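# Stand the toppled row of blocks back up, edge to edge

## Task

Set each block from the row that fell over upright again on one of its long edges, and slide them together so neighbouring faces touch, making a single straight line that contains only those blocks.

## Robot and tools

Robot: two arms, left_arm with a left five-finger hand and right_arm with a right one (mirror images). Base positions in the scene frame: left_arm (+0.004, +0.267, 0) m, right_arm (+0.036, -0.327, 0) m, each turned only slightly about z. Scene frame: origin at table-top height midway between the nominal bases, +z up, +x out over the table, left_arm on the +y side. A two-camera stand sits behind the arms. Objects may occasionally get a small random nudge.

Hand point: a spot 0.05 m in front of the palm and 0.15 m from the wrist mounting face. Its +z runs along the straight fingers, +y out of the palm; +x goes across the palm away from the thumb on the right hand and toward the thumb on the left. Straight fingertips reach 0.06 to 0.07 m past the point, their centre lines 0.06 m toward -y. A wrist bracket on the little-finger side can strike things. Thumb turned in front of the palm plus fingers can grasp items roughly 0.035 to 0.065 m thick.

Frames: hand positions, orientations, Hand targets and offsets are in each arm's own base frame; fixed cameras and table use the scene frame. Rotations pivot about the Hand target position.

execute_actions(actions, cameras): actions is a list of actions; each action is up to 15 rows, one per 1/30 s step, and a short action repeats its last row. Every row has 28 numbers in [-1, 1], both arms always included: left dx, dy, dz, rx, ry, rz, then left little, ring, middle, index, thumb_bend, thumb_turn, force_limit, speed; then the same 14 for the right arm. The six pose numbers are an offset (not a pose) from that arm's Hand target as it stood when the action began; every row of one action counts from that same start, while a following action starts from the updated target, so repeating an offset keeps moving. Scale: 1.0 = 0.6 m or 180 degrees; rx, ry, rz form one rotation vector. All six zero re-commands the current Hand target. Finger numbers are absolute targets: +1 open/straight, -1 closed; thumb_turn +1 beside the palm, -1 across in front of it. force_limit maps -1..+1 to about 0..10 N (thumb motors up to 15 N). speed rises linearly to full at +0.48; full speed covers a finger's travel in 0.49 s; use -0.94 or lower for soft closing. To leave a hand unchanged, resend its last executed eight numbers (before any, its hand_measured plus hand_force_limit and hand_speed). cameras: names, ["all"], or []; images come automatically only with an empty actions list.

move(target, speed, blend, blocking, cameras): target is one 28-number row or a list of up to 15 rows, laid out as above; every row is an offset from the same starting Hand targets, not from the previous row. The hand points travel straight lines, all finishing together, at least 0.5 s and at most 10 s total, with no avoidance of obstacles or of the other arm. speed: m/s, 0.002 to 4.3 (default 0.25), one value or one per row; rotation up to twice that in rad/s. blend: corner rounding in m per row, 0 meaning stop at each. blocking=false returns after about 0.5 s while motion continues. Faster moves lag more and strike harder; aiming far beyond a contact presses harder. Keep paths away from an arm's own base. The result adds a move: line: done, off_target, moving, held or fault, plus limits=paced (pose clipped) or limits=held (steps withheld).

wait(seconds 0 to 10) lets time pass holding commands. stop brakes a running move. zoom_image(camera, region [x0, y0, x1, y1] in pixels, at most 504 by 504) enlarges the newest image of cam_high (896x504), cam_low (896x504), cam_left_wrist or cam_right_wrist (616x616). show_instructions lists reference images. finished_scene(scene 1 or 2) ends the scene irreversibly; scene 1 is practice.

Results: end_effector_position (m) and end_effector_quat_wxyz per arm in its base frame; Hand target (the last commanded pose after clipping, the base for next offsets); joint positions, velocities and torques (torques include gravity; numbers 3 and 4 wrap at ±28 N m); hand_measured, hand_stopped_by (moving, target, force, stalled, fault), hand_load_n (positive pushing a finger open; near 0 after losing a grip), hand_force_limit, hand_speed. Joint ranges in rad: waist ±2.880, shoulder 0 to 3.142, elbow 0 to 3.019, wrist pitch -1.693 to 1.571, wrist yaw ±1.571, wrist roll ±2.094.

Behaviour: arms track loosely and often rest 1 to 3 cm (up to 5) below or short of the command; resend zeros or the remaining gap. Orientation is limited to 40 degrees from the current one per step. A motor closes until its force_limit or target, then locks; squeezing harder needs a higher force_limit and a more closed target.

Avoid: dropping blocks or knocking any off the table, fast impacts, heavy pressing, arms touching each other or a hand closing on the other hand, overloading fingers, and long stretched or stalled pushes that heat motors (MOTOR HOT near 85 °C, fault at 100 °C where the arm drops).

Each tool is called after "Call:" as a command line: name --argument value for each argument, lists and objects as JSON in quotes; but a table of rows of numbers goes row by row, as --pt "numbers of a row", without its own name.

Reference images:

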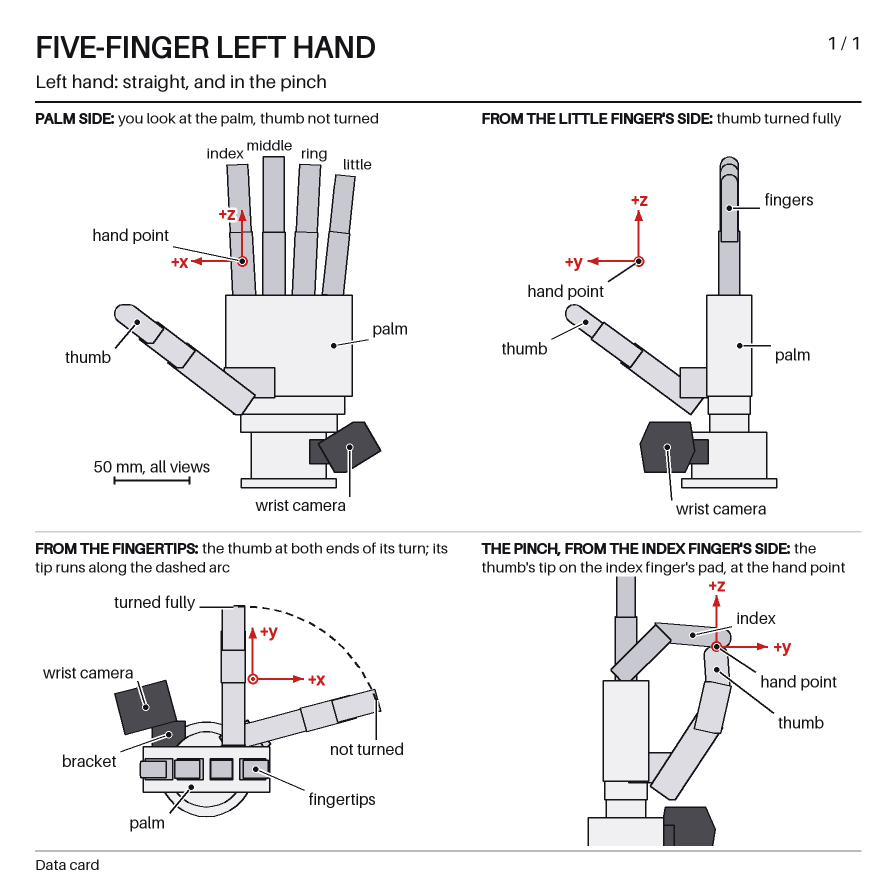

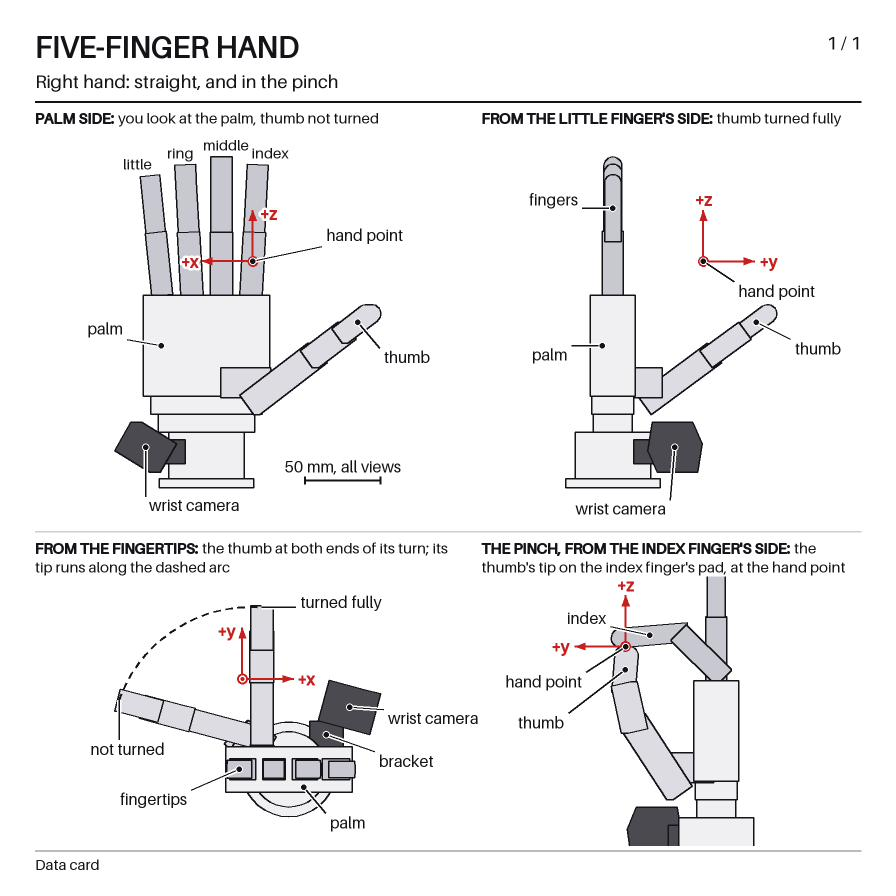

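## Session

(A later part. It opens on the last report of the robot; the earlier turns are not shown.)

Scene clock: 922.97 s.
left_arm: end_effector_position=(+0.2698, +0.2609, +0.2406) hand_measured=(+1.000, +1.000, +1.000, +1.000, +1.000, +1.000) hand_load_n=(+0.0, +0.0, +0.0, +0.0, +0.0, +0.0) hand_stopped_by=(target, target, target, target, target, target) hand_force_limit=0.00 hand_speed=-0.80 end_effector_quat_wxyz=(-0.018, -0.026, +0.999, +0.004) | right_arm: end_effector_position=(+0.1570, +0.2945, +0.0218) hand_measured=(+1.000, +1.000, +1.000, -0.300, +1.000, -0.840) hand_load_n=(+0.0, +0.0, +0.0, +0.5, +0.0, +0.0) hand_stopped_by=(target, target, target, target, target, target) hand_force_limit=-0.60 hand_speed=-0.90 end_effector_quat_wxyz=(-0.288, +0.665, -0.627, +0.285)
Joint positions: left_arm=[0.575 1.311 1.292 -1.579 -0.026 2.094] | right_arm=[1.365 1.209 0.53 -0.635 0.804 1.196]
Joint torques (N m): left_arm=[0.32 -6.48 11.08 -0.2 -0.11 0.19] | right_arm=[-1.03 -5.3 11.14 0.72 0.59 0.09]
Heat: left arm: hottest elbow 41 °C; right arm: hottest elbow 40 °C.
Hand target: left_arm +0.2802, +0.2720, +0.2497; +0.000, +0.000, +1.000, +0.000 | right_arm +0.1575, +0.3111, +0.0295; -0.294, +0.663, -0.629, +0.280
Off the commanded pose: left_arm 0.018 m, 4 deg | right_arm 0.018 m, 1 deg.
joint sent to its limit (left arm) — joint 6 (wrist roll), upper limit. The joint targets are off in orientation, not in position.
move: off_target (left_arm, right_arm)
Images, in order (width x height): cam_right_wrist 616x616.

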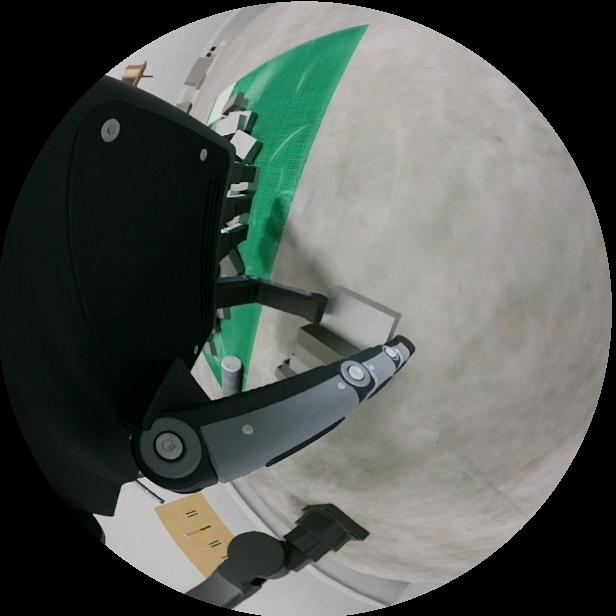

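Call:
move --target '[0,0,0,0,0,0, 1,1,1,1,1,1,0.0,-0.8, 0.009,0.0,-0.004,0,0,0, 1,1,1,0.2,1,-0.84,-0.6,-0.6]' --speed 0.05 --cameras '["cam_high","cam_right_wrist"]'

Call:
zoom_image --camera "cam_right_wrist" --region '[260, 250, 430, 390]'

Call:
zoom_image --camera "cam_high" --region '[560, 190, 660, 300]'

Scene clock: 947.47 s.
left_arm: end_effector_position=(+0.2698, +0.2609, +0.2406) hand_measured=(+1.000, +1.000, +1.000, +1.000, +1.000, +1.000) hand_load_n=(+0.0, +0.0, +0.0, +0.0, +0.0, +0.0) hand_stopped_by=(target, target, target, target, target, target) hand_force_limit=0.00 hand_speed=-0.80 end_effector_quat_wxyz=(-0.018, -0.026, +0.999, +0.004) | right_arm: end_effector_position=(+0.1571, +0.2948, +0.0203) hand_measured=(+1.000, +1.000, +1.000, +0.200, +1.000, -0.840) hand_load_n=(+0.0, +0.0, +0.0, +0.0, +0.0, +0.0) hand_stopped_by=(target, target, target, target, target, target) hand_force_limit=-0.60 hand_speed=-0.60 end_effector_quat_wxyz=(-0.287, +0.666, -0.627, +0.285)
Joint positions: left_arm=[0.575 1.311 1.292 -1.579 -0.026 2.094] | right_arm=[1.364 1.214 0.53 -0.63 0.802 1.194]
Joint torques (N m): left_arm=[0.32 -6.48 11.1 -0.2 -0.11 0.18] | right_arm=[-1.79 -5.48 10.61 1.43 0.48 -0.18]
Heat: left arm: hottest elbow 41 °C; right arm: hottest elbow 42 °C.
Hand target: left_arm +0.2802, +0.2720, +0.2497; +0.000, +0.000, +1.000, +0.000 | right_arm +0.1630, +0.3111, +0.0271; -0.294, +0.663, -0.629, +0.280
Off the commanded pose: left_arm 0.018 m, 4 deg | right_arm 0.019 m, 1 deg.
joint sent to its limit (left arm) — joint 6 (wrist roll), upper limit. The joint targets are off in orientation, not in position.
move: off_target (left_arm, right_arm)
Images, in order (width x height): cam_high 896x504, cam_right_wrist 616x616.

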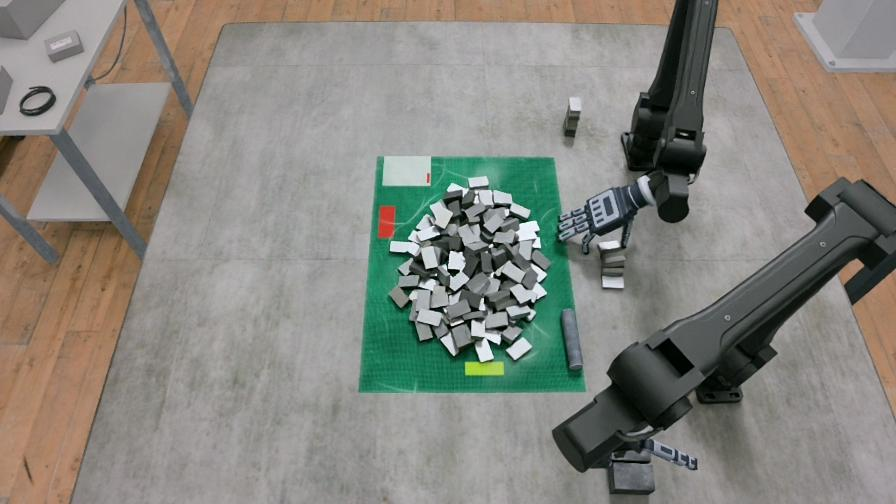

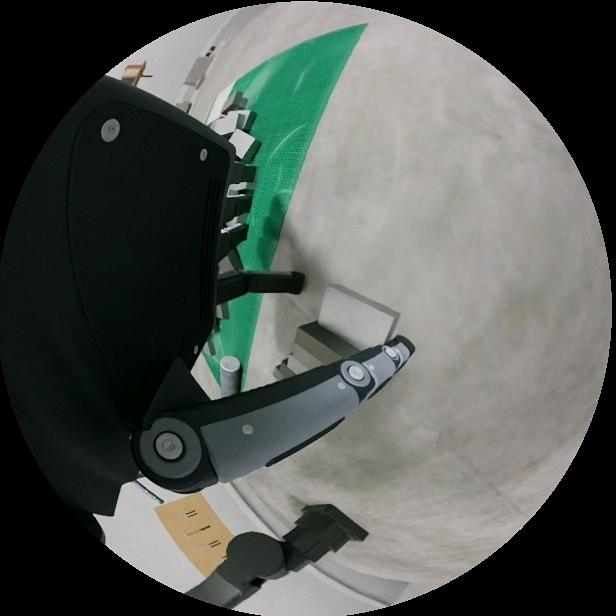

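Scaled by 2.965 from the camera's 616x616 image, which has a finer 880x880 frame.

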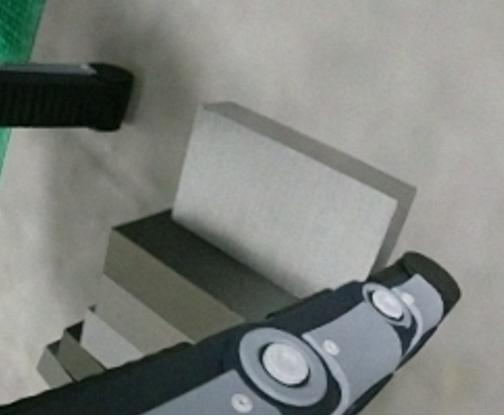

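Scaled by 4.582 from the camera's 896x504 image, which has a finer 1280x720 frame.

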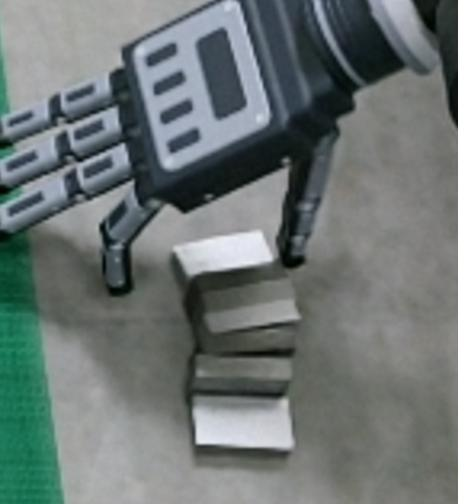

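Call:
move --target '[0,0,0,0,0,0, 1,1,1,1,1,1,0.0,-0.8, 0.012,0.0,-0.001,0,0,0, 1,1,1,0.2,1,-0.84,-0.6,-0.6]' --speed 0.05 --cameras '["cam_high","cam_right_wrist"]'

Call:
zoom_image --camera "cam_right_wrist" --region '[260, 250, 430, 390]'

Call:
zoom_image --camera "cam_high" --region '[560, 190, 660, 300]'

Scene clock: 952.80 s.
left_arm: end_effector_position=(+0.2698, +0.2609, +0.2406) hand_measured=(+1.000, +1.000, +1.000, +1.000, +1.000, +1.000) hand_load_n=(+0.0, +0.0, +0.0, +0.0, +0.0, +0.0) hand_stopped_by=(target, target, target, target, target, target) hand_force_limit=0.00 hand_speed=-0.80 end_effector_quat_wxyz=(-0.018, -0.026, +0.999, +0.004) | right_arm: end_effector_position=(+0.1632, +0.2961, +0.0205) hand_measured=(+1.000, +1.000, +1.000, +0.200, +1.000, -0.840) hand_load_n=(-0.5, +0.0, +0.0, +0.0, +0.0, +0.0) hand_stopped_by=(target, target, target, target, target, target) hand_force_limit=-0.60 hand_speed=-0.60 end_effector_quat_wxyz=(-0.288, +0.666, -0.627, +0.283)
Joint positions: left_arm=[0.575 1.311 1.292 -1.579 -0.026 2.094] | right_arm=[1.341 1.215 0.53 -0.603 0.793 1.16]
Joint torques (N m): left_arm=[0.26 -6.48 11.1 -0.18 -0.11 0.19] | right_arm=[-1.73 -5.48 10.51 1.46 0.55 -0.24]
Heat: left arm: hottest elbow 41 °C; right arm: hottest elbow 42 °C.
Hand target: left_arm +0.2802, +0.2720, +0.2497; +0.000, +0.000, +1.000, +0.000 | right_arm +0.1701, +0.3110, +0.0265; -0.294, +0.663, -0.629, +0.280
Off the commanded pose: left_arm 0.018 m, 4 deg | right_arm 0.018 m, 1 deg.
joint sent to its limit (left arm) — joint 6 (wrist roll), upper limit. The joint targets are off in orientation, not in position.
move: off_target (left_arm, right_arm)
Images, in order (width x height): cam_high 896x504, cam_right_wrist 616x616.

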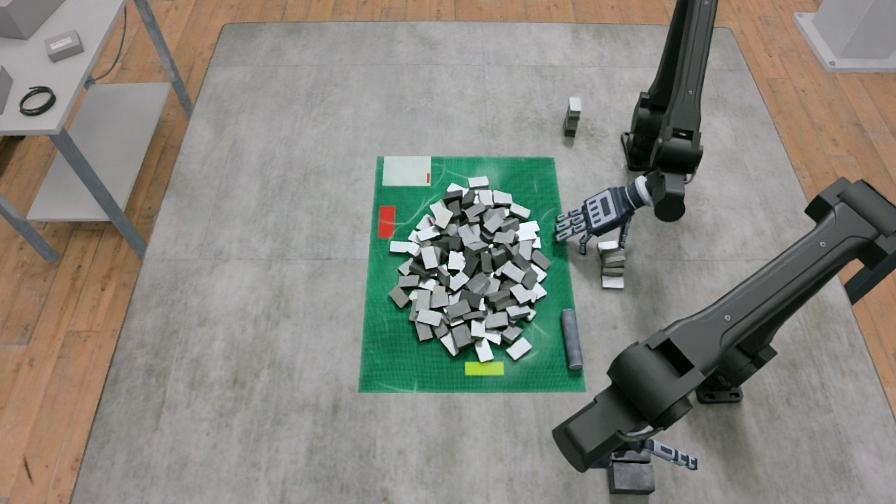

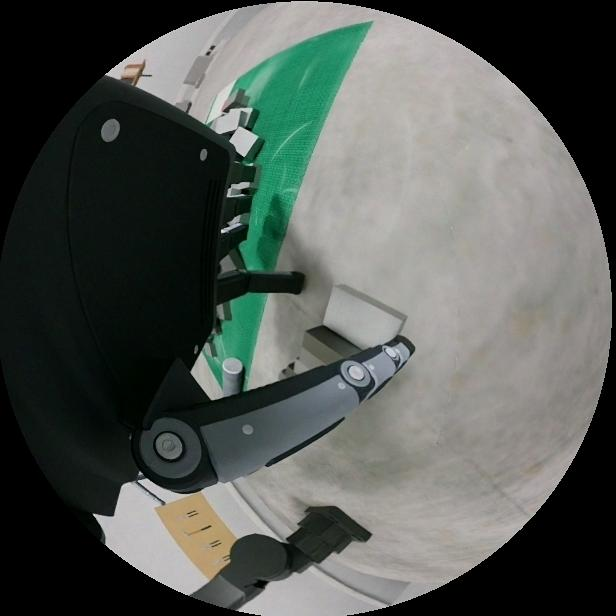

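Scaled by 2.965 from the camera's 616x616 image, which has a finer 880x880 frame.

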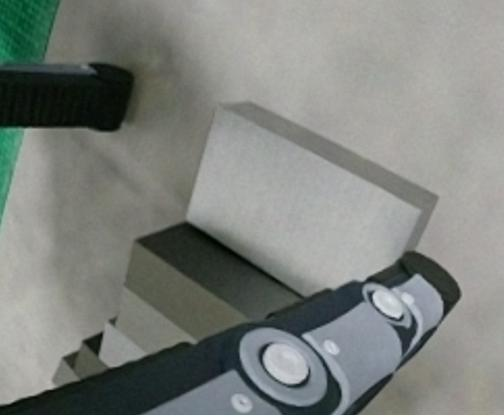

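Scaled by 4.582 from the camera's 896x504 image, which has a finer 1280x720 frame.

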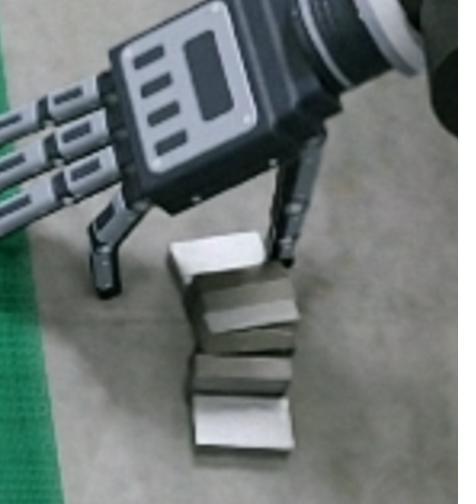

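Call:
move --target '[0,0,0,0,0,0, 1,1,1,1,1,1,0.0,-0.8, 0.0,0.0,0.0,0,0,0, 1,1,1,-0.16,1,-0.84,-0.6,-0.9]' --speed 0.05 --cameras '["cam_high","cam_right_wrist"]'

Call:
zoom_image --camera "cam_right_wrist" --region '[260, 250, 430, 390]'

Call:
zoom_image --camera "cam_high" --region '[560, 190, 660, 300]'

Scene clock: 957.63 s.
left_arm: end_effector_position=(+0.2698, +0.2609, +0.2406) hand_measured=(+1.000, +1.000, +1.000, +1.000, +1.000, +1.000) hand_load_n=(+0.0, +0.0, +0.0, +0.0, -0.5, +0.0) hand_stopped_by=(target, target, target, target, target, target) hand_force_limit=0.00 hand_speed=-0.80 end_effector_quat_wxyz=(-0.018, -0.026, +0.999, +0.004) | right_arm: end_effector_position=(+0.1633, +0.2962, +0.0205) hand_measured=(+1.000, +1.000, +1.000, -0.160, +1.000, -0.840) hand_load_n=(+0.0, +0.0, +0.0, +0.0, +0.0, +0.0) hand_stopped_by=(target, target, target, target, target, target) hand_force_limit=-0.60 hand_speed=-0.90 end_effector_quat_wxyz=(-0.288, +0.667, -0.627, +0.283)
Joint positions: left_arm=[0.575 1.311 1.292 -1.579 -0.026 2.094] | right_arm=[1.341 1.215 0.53 -0.602 0.793 1.16]
Joint torques (N m): left_arm=[0.32 -6.42 11.08 -0.2 -0.11 0.19] | right_arm=[-2.32 -5.3 10.58 1.52 0.53 -0.17]
Heat: left arm: hottest elbow 41 °C; right arm: hottest elbow 42 °C.
Hand target: left_arm +0.2802, +0.2720, +0.2497; +0.000, +0.000, +1.000, +0.000 | right_arm +0.1701, +0.3111, +0.0266; -0.294, +0.663, -0.629, +0.280
Off the commanded pose: left_arm 0.018 m, 4 deg | right_arm 0.017 m, 1 deg.
joint sent to its limit (left arm) — joint 6 (wrist roll), upper limit. The joint targets are off in orientation, not in position.
move: off_target (left_arm, right_arm)
Images, in order (width x height): cam_high 896x504, cam_right_wrist 616x616.

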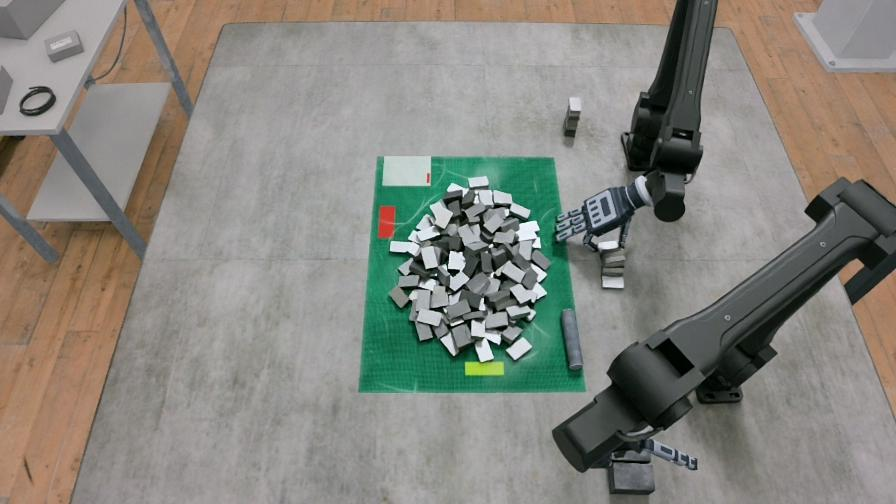

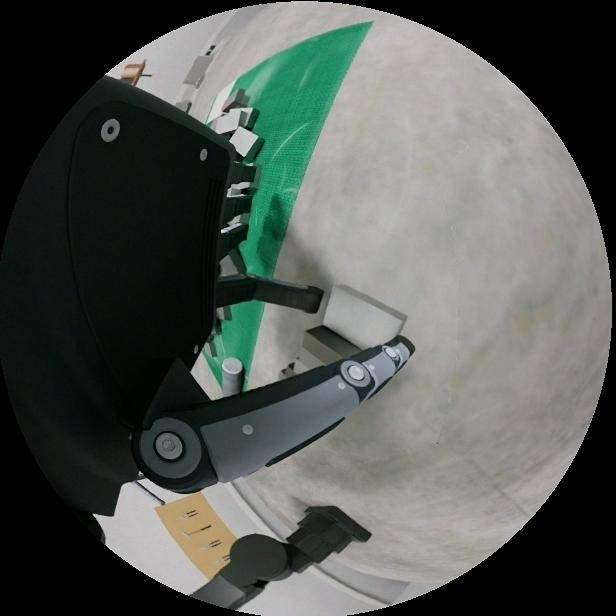

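Scaled by 2.965 from the camera's 616x616 image, which has a finer 880x880 frame.

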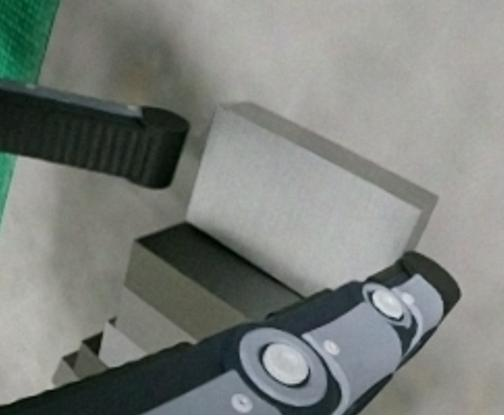

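Scaled by 4.582 from the camera's 896x504 image, which has a finer 1280x720 frame.

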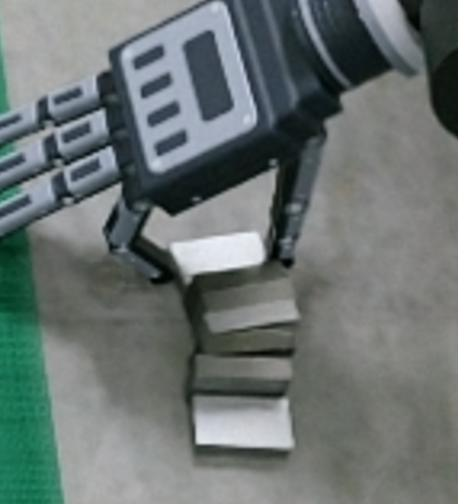

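Call:
move --pt "0 0 0 0 0 0 1 1 1 1 1 1 0.0 -0.8 0.0 0.0 0.025 0 0 0 1 1 1 0.2 1 -0.84 -0.6 -0.6" --pt "0 0 0 0 0 0 1 1 1 1 1 1 0.0 -0.8 -0.0267 -0.005 0.025 0.0027 -0.022 0 1 1 1 0.2 0.7 -0.84 -0.6 -0.6" --speed 0.05 --cameras '["cam_high","cam_right_wrist"]'

Call:
zoom_image --camera "cam_right_wrist" --region '[240, 230, 430, 390]'

Call:
zoom_image --camera "cam_high" --region '[560, 190, 660, 300]'

Scene clock: 1002.90 s.
left_arm: end_effector_position=(+0.2698, +0.2609, +0.2406) hand_measured=(+1.000, +1.000, +1.000, +1.000, +1.000, +1.000) hand_load_n=(+0.0, +0.0, +0.0, +0.0, +0.0, +0.0) hand_stopped_by=(target, target, target, target, target, target) hand_force_limit=0.00 hand_speed=-0.80 end_effector_quat_wxyz=(-0.018, -0.026, +0.999, +0.004) | right_arm: end_effector_position=(+0.1551, +0.2991, +0.0313) hand_measured=(+1.000, +1.000, +1.000, +0.200, +0.700, -0.840) hand_load_n=(+0.0, -0.5, +0.0, +0.0, +0.0, +0.0) hand_stopped_by=(target, target, target, target, target, target) hand_force_limit=-0.60 hand_speed=-0.60 end_effector_quat_wxyz=(-0.307, +0.657, -0.616, +0.307)
Joint positions: left_arm=[0.575 1.311 1.292 -1.579 -0.026 2.094] | right_arm=[1.416 1.215 0.546 -0.672 0.878 1.244]
Joint torques (N m): left_arm=[0.26 -6.48 11.08 -0.2 -0.11 0.18] | right_arm=[-0.26 -8.53 9.09 0.84 0.78 0.06]
Heat: left arm: hottest elbow 42 °C; right arm: hottest elbow 42 °C.
Hand target: left_arm +0.2802, +0.2720, +0.2497; +0.000, +0.000, +1.000, +0.000 | right_arm +0.1541, +0.3080, +0.0415; -0.319, +0.652, -0.620, +0.300
Off the commanded pose: left_arm 0.018 m, 4 deg | right_arm 0.014 m, 2 deg.
joint sent to its limit (left arm) — joint 6 (wrist roll), upper limit. The joint targets are off in orientation, not in position.
move: off_target (left_arm, right_arm); target 2's new numbers were sent with right_arm's hand 0.014 m and 2 deg from that target
Images, in order (width x height): cam_high 896x504, cam_right_wrist 616x616.

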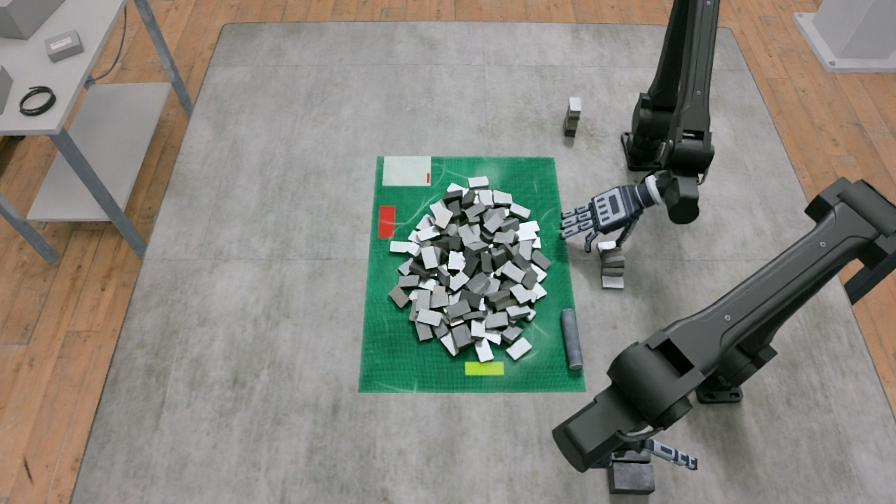

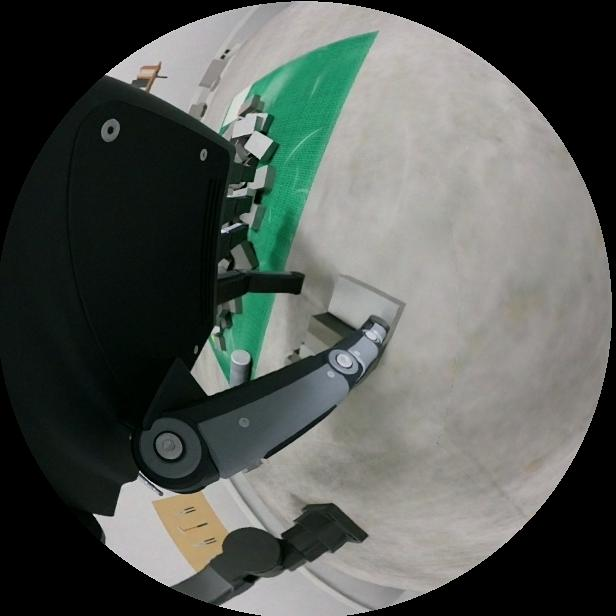

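Scaled by 2.653 from the camera's 616x616 image, which has a finer 880x880 frame.

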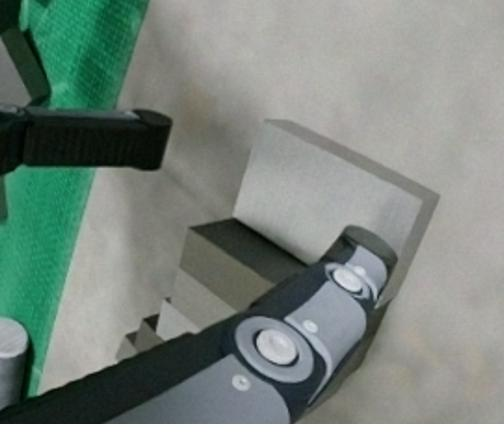

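Scaled by 4.582 from the camera's 896x504 image, which has a finer 1280x720 frame.

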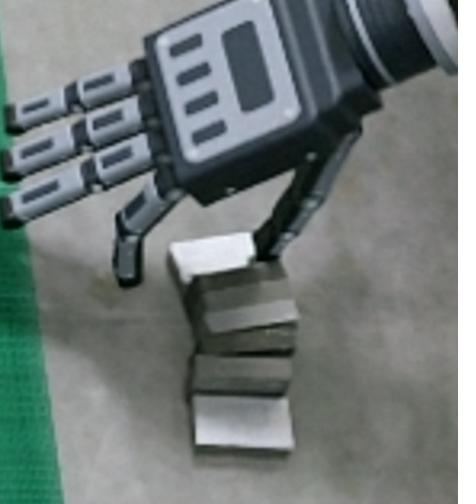

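Call:
move --target '[0,0,0,0,0,0, 1,1,1,1,1,1,0.0,-0.8, -0.018,-0.025,0.0,0.0,0.0,0, 1,1,1,0.2,0.7,-0.84,-0.6,-0.6]' --speed 0.05 --cameras '["cam_high","cam_right_wrist"]'

Call:
zoom_image --camera "cam_right_wrist" --region '[240, 230, 430, 390]'

Call:
zoom_image --camera "cam_high" --region '[560, 190, 660, 300]'

Scene clock: 1010.60 s.
left_arm: end_effector_position=(+0.2698, +0.2609, +0.2406) hand_measured=(+1.000, +1.000, +1.000, +1.000, +1.000, +1.000) hand_load_n=(+0.0, +0.0, +0.0, +0.0, +0.0, +0.0) hand_stopped_by=(target, target, target, target, target, target) hand_force_limit=0.00 hand_speed=-0.80 end_effector_quat_wxyz=(-0.018, -0.026, +0.999, +0.004) | right_arm: end_effector_position=(+0.1453, +0.2921, +0.0370) hand_measured=(+1.000, +1.000, +1.000, +0.200, +0.700, -0.840) hand_load_n=(+0.0, +0.0, +0.0, +0.0, +0.0, +0.0) hand_stopped_by=(target, target, target, target, target, target) hand_force_limit=-0.60 hand_speed=-0.60 end_effector_quat_wxyz=(-0.313, +0.655, -0.618, +0.304)
Joint positions: left_arm=[0.575 1.311 1.292 -1.579 -0.026 2.094] | right_arm=[1.449 1.174 0.533 -0.724 0.885 1.294]
Joint torques (N m): left_arm=[0.32 -6.48 11.08 -0.2 -0.11 0.19] | right_arm=[-0.44 -8.94 7.82 0.79 0.75 0.11]
Heat: left arm: hottest elbow 42 °C; right arm: hottest elbow 42 °C.
Hand target: left_arm +0.2802, +0.2720, +0.2497; +0.000, +0.000, +1.000, +0.000 | right_arm +0.1433, +0.2931, +0.0416; -0.319, +0.652, -0.620, +0.300
Off the commanded pose: left_arm 0.018 m, 4 deg | right_arm 0.005 m, 1 deg.
joint sent to its limit (left arm) — joint 6 (wrist roll), upper limit. The joint targets are off in orientation, not in position.
move: off_target (left_arm)
Images, in order (width x height): cam_high 896x504, cam_right_wrist 616x616.

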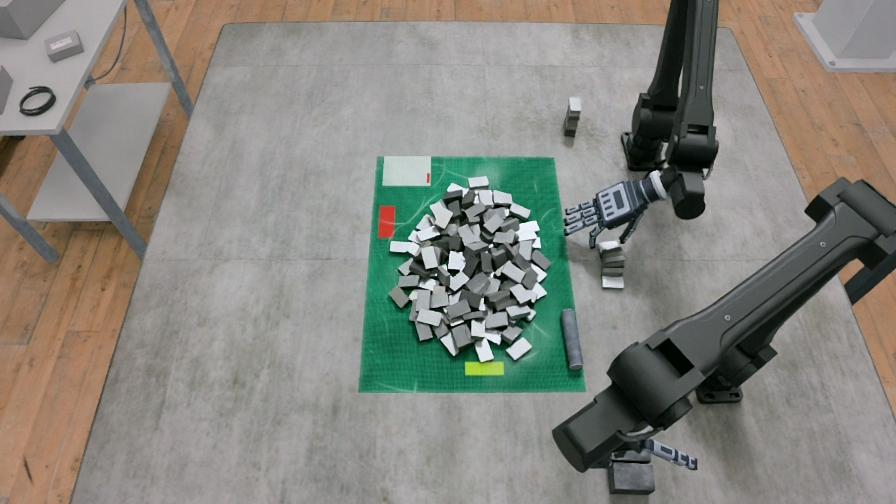

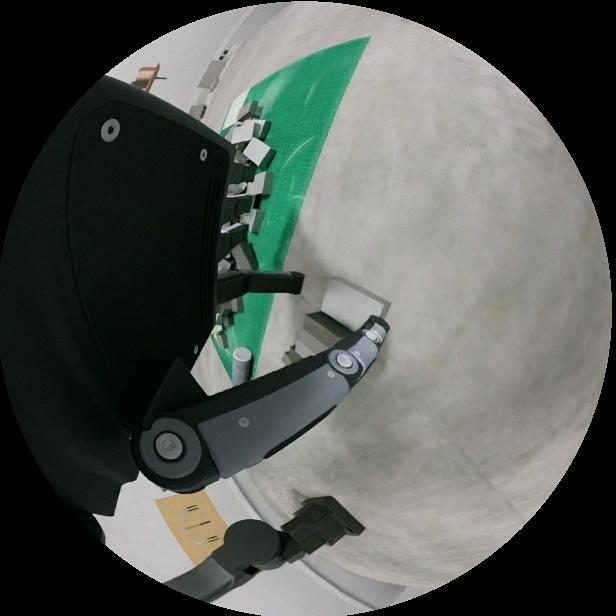

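Scaled by 2.653 from the camera's 616x616 image, which has a finer 880x880 frame.

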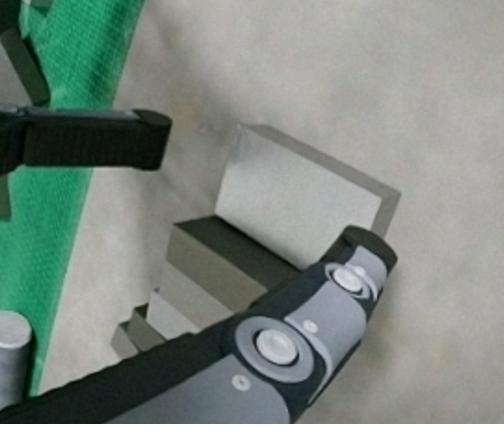

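Scaled by 4.582 from the camera's 896x504 image, which has a finer 1280x720 frame.

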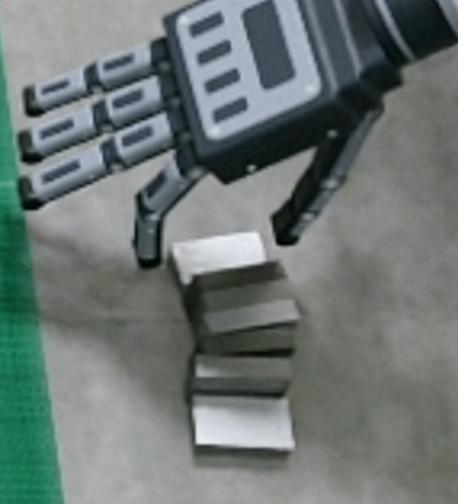

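Call:
move --target '[0,0,0,0,0,0, 1,1,1,1,1,1,0.0,-0.8, -0.0117,-0.0117,-0.005,0.0,0.0,0, 1,1,1,0.2,0.7,-0.75,-0.6,-0.6]' --speed 0.05 --cameras '["cam_high","cam_right_wrist"]'

Call:
zoom_image --camera "cam_right_wrist" --region '[240, 230, 430, 390]'

Call:
zoom_image --camera "cam_high" --region '[560, 190, 660, 300]'

Scene clock: 1023.03 s.
left_arm: end_effector_position=(+0.2698, +0.2609, +0.2406) hand_measured=(+1.000, +1.000, +1.000, +1.000, +1.000, +1.000) hand_load_n=(+0.0, +0.0, +0.0, +0.0, +0.0, +0.0) hand_stopped_by=(target, target, target, target, target, target) hand_force_limit=0.00 hand_speed=-0.80 end_effector_quat_wxyz=(-0.018, -0.026, +0.999, +0.004) | right_arm: end_effector_position=(+0.1383, +0.2853, +0.0342) hand_measured=(+1.000, +1.000, +1.000, +0.200, +0.700, -0.750) hand_load_n=(+0.0, +0.0, +0.0, -0.5, +0.0, +0.0) hand_stopped_by=(target, target, target, target, target, target) hand_force_limit=-0.60 hand_speed=-0.60 end_effector_quat_wxyz=(-0.313, +0.654, -0.618, +0.304)
Joint positions: left_arm=[0.575 1.311 1.292 -1.579 -0.026 2.094] | right_arm=[1.474 1.163 0.517 -0.75 0.89 1.332]
Joint torques (N m): left_arm=[0.26 -6.48 11.1 -0.2 -0.11 0.18] | right_arm=[-0.67 -8.41 7.65 0.47 0.77 0.02]
Heat: left arm: hottest elbow 42 °C; right arm: hottest elbow 40 °C.
Hand target: left_arm +0.2802, +0.2720, +0.2497; +0.000, +0.000, +1.000, +0.000 | right_arm +0.1363, +0.2861, +0.0386; -0.319, +0.652, -0.620, +0.300
Off the commanded pose: left_arm 0.018 m, 4 deg | right_arm 0.005 m, 1 deg.
joint sent to its limit (left arm) — joint 6 (wrist roll), upper limit. The joint targets are off in orientation, not in position.
move: off_target (left_arm)
Images, in order (width x height): cam_high 896x504, cam_right_wrist 616x616.

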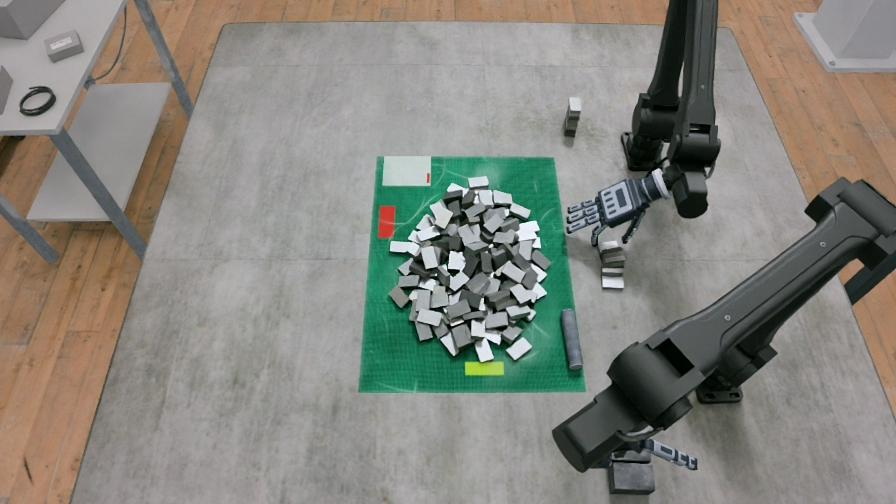

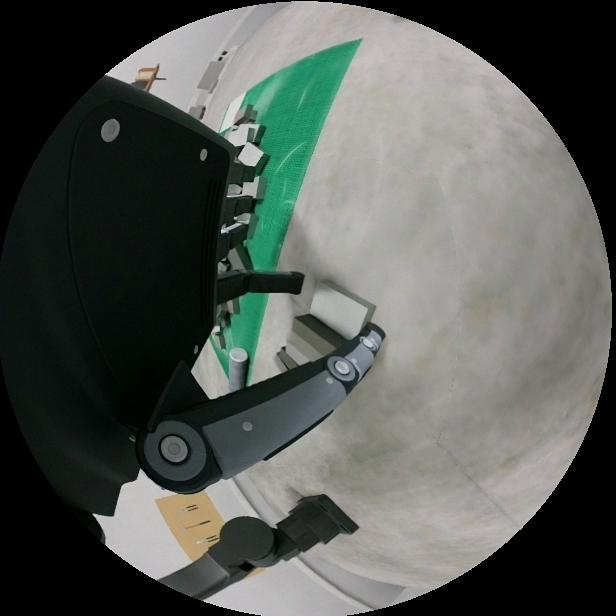

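Scaled by 2.653 from the camera's 616x616 image, which has a finer 880x880 frame.

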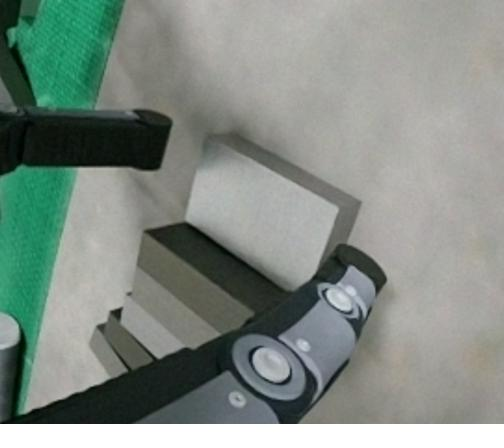

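Scaled by 4.582 from the camera's 896x504 image, which has a finer 1280x720 frame.

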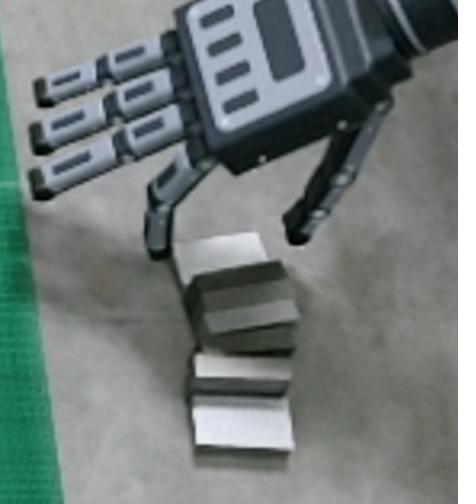

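Call:
move --target '[0,0,0,0,0,0, 1,1,1,1,1,1,0.0,-0.8, 0.002,0.0,-0.028,0.0,0.0,0, 1,1,1,0.2,0.7,-0.75,-0.6,-0.6]' --speed 0.05 --cameras '["cam_high","cam_right_wrist"]'

Call:
zoom_image --camera "cam_right_wrist" --region '[240, 230, 430, 390]'

Call:
zoom_image --camera "cam_high" --region '[560, 190, 660, 300]'

Scene clock: 1028.83 s.
left_arm: end_effector_position=(+0.2698, +0.2609, +0.2406) hand_measured=(+1.000, +1.000, +1.000, +1.000, +1.000, +1.000) hand_load_n=(+0.0, +0.0, +0.0, +0.0, +0.0, +0.0) hand_stopped_by=(target, target, target, target, target, target) hand_force_limit=0.00 hand_speed=-0.80 end_effector_quat_wxyz=(-0.018, -0.026, +0.999, +0.004) | right_arm: end_effector_position=(+0.1382, +0.2847, +0.0262) hand_measured=(+1.000, +1.000, +1.000, +0.200, +0.700, -0.750) hand_load_n=(+0.0, +0.0, +0.0, +0.0, +0.0, +0.0) hand_stopped_by=(target, target, target, target, target, target) hand_force_limit=-0.60 hand_speed=-0.60 end_effector_quat_wxyz=(-0.319, +0.651, -0.620, +0.299)
Joint positions: left_arm=[0.575 1.311 1.292 -1.579 -0.026 2.094] | right_arm=[1.474 1.169 0.491 -0.699 0.89 1.333]
Joint torques (N m): left_arm=[0.32 -6.42 11.08 -0.2 -0.11 0.19] | right_arm=[-0.91 -5.01 7.5 1.26 0.77 -0.01]
Heat: left arm: hottest elbow 42 °C; right arm: hottest elbow 40 °C.
Hand target: left_arm +0.2802, +0.2720, +0.2497; +0.000, +0.000, +1.000, +0.000 | right_arm +0.1375, +0.2861, +0.0218; -0.319, +0.652, -0.620, +0.300
Off the commanded pose: left_arm 0.018 m, 4 deg | right_arm 0.005 m, 0 deg.
joint sent to its limit (left arm) — joint 6 (wrist roll), upper limit. The joint targets are off in orientation, not in position.
move: off_target (left_arm)
Images, in order (width x height): cam_high 896x504, cam_right_wrist 616x616.

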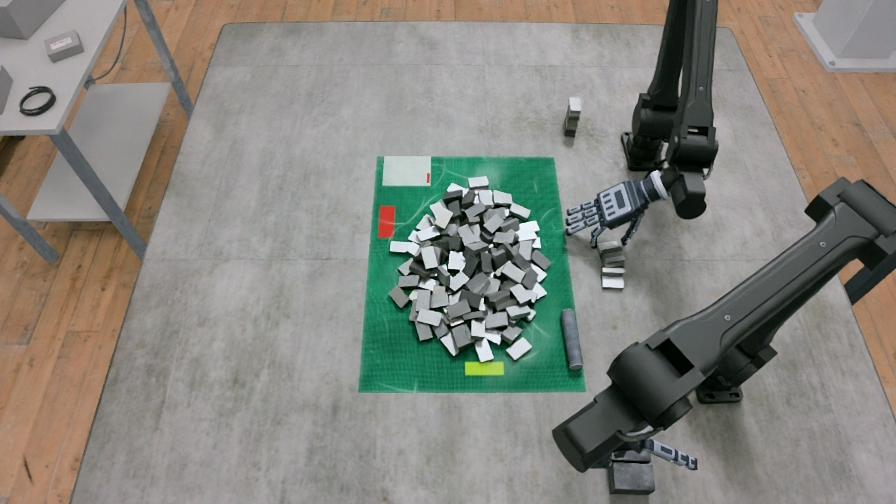

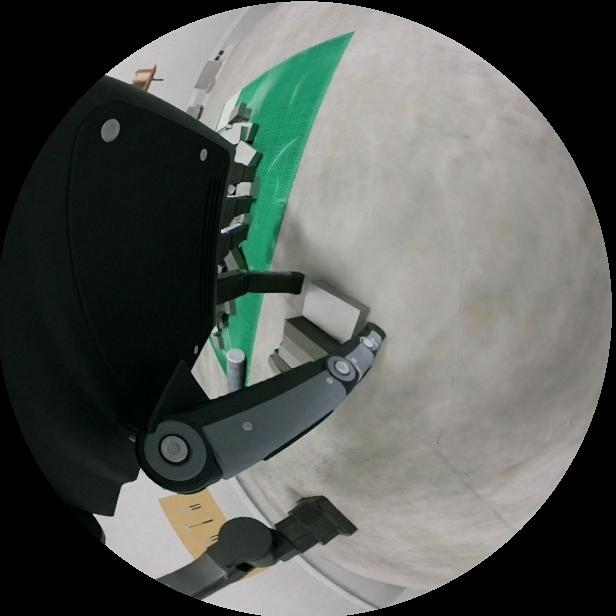

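Scaled by 2.653 from the camera's 616x616 image, which has a finer 880x880 frame.

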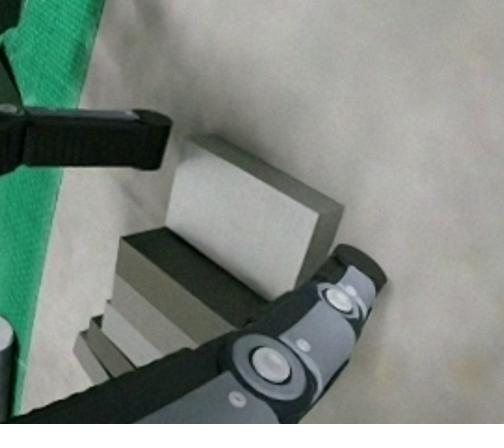

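Scaled by 4.582 from the camera's 896x504 image, which has a finer 1280x720 frame.

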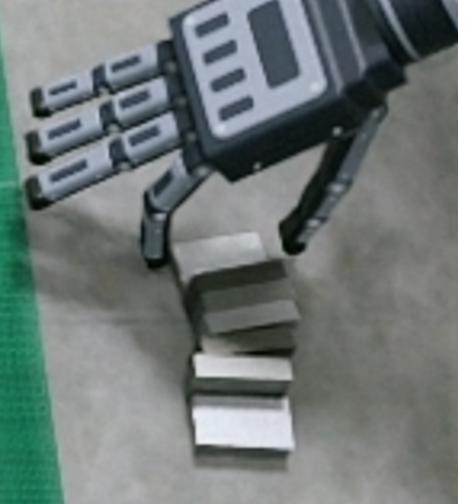

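Call:
move --target '[0,0,0,0,0,0, 1,1,1,1,1,1,0.0,-0.8, 0.004,0.0,-0.014,0.0,0.0,0, 1,1,1,0.2,0.7,-0.75,-0.6,-0.6]' --speed 0.05 --cameras '["cam_high","cam_right_wrist"]'

Call:
zoom_image --camera "cam_right_wrist" --region '[240, 230, 430, 390]'

Call:
zoom_image --camera "cam_high" --region '[560, 190, 660, 300]'

Scene clock: 1034.70 s.
left_arm: end_effector_position=(+0.2698, +0.2609, +0.2406) hand_measured=(+1.000, +1.000, +1.000, +1.000, +1.000, +1.000) hand_load_n=(+0.0, +0.0, +0.0, +0.0, +0.0, +0.0) hand_stopped_by=(target, target, target, target, target, target) hand_force_limit=0.00 hand_speed=-0.80 end_effector_quat_wxyz=(-0.018, -0.026, +0.999, +0.004) | right_arm: end_effector_position=(+0.1385, +0.2869, +0.0184) hand_measured=(+1.000, +1.000, +1.000, +0.200, +0.700, -0.750) hand_load_n=(+0.0, +0.0, +0.0, +0.0, +0.0, +0.0) hand_stopped_by=(target, target, target, target, target, target) hand_force_limit=-0.60 hand_speed=-0.60 end_effector_quat_wxyz=(-0.323, +0.649, -0.622, +0.296)
Joint positions: left_arm=[0.575 1.311 1.292 -1.579 -0.026 2.094] | right_arm=[1.474 1.191 0.478 -0.653 0.89 1.333]
Joint torques (N m): left_arm=[0.26 -6.42 11.1 -0.2 -0.11 0.18] | right_arm=[-2.08 -4.25 7.31 1.29 0.76 -0.15]
Heat: left arm: hottest elbow 42 °C; right arm: hottest elbow 39 °C.
Hand target: left_arm +0.2802, +0.2720, +0.2497; +0.000, +0.000, +1.000, +0.000 | right_arm +0.1399, +0.2861, +0.0133; -0.319, +0.652, -0.620, +0.300
Off the commanded pose: left_arm 0.018 m, 4 deg | right_arm 0.005 m, 1 deg.
joint sent to its limit (left arm) — joint 6 (wrist roll), upper limit. The joint targets are off in orientation, not in position.
move: off_target (left_arm)
Images, in order (width x height): cam_high 896x504, cam_right_wrist 616x616.

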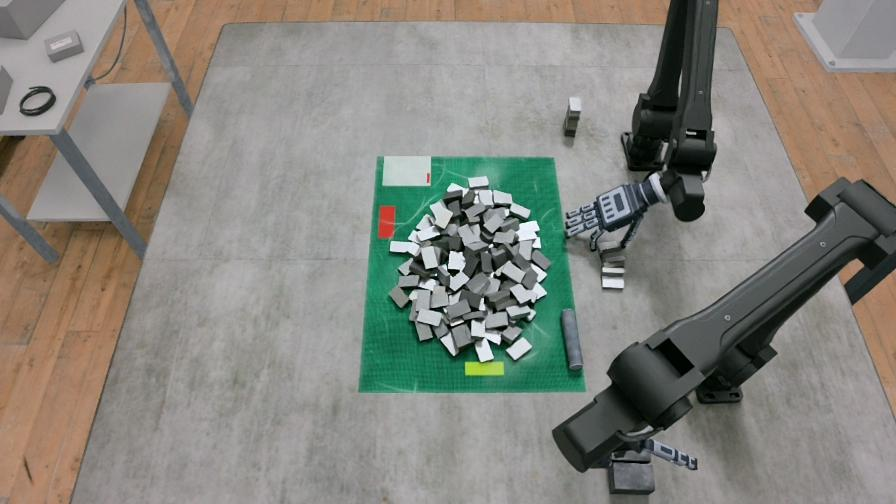

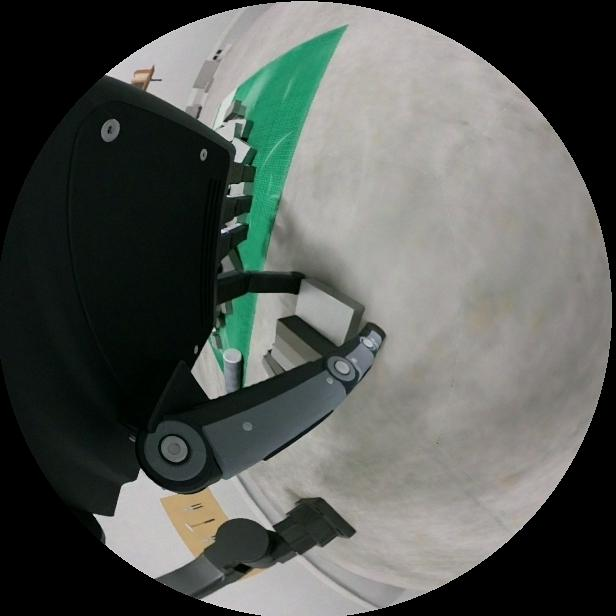

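Scaled by 2.653 from the camera's 616x616 image, which has a finer 880x880 frame.

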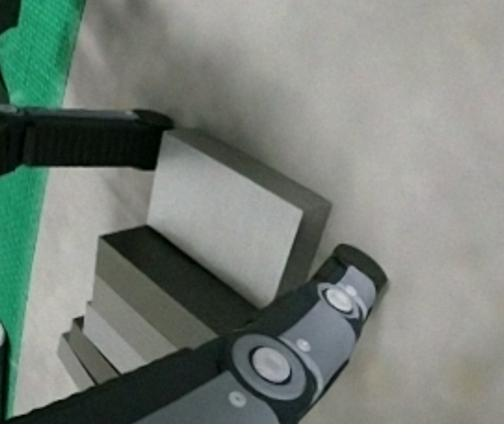

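Scaled by 4.582 from the camera's 896x504 image, which has a finer 1280x720 frame.

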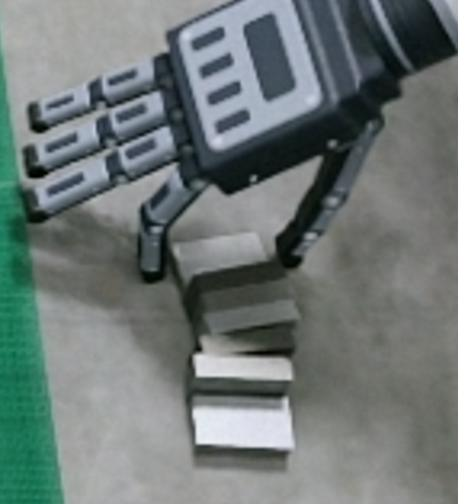

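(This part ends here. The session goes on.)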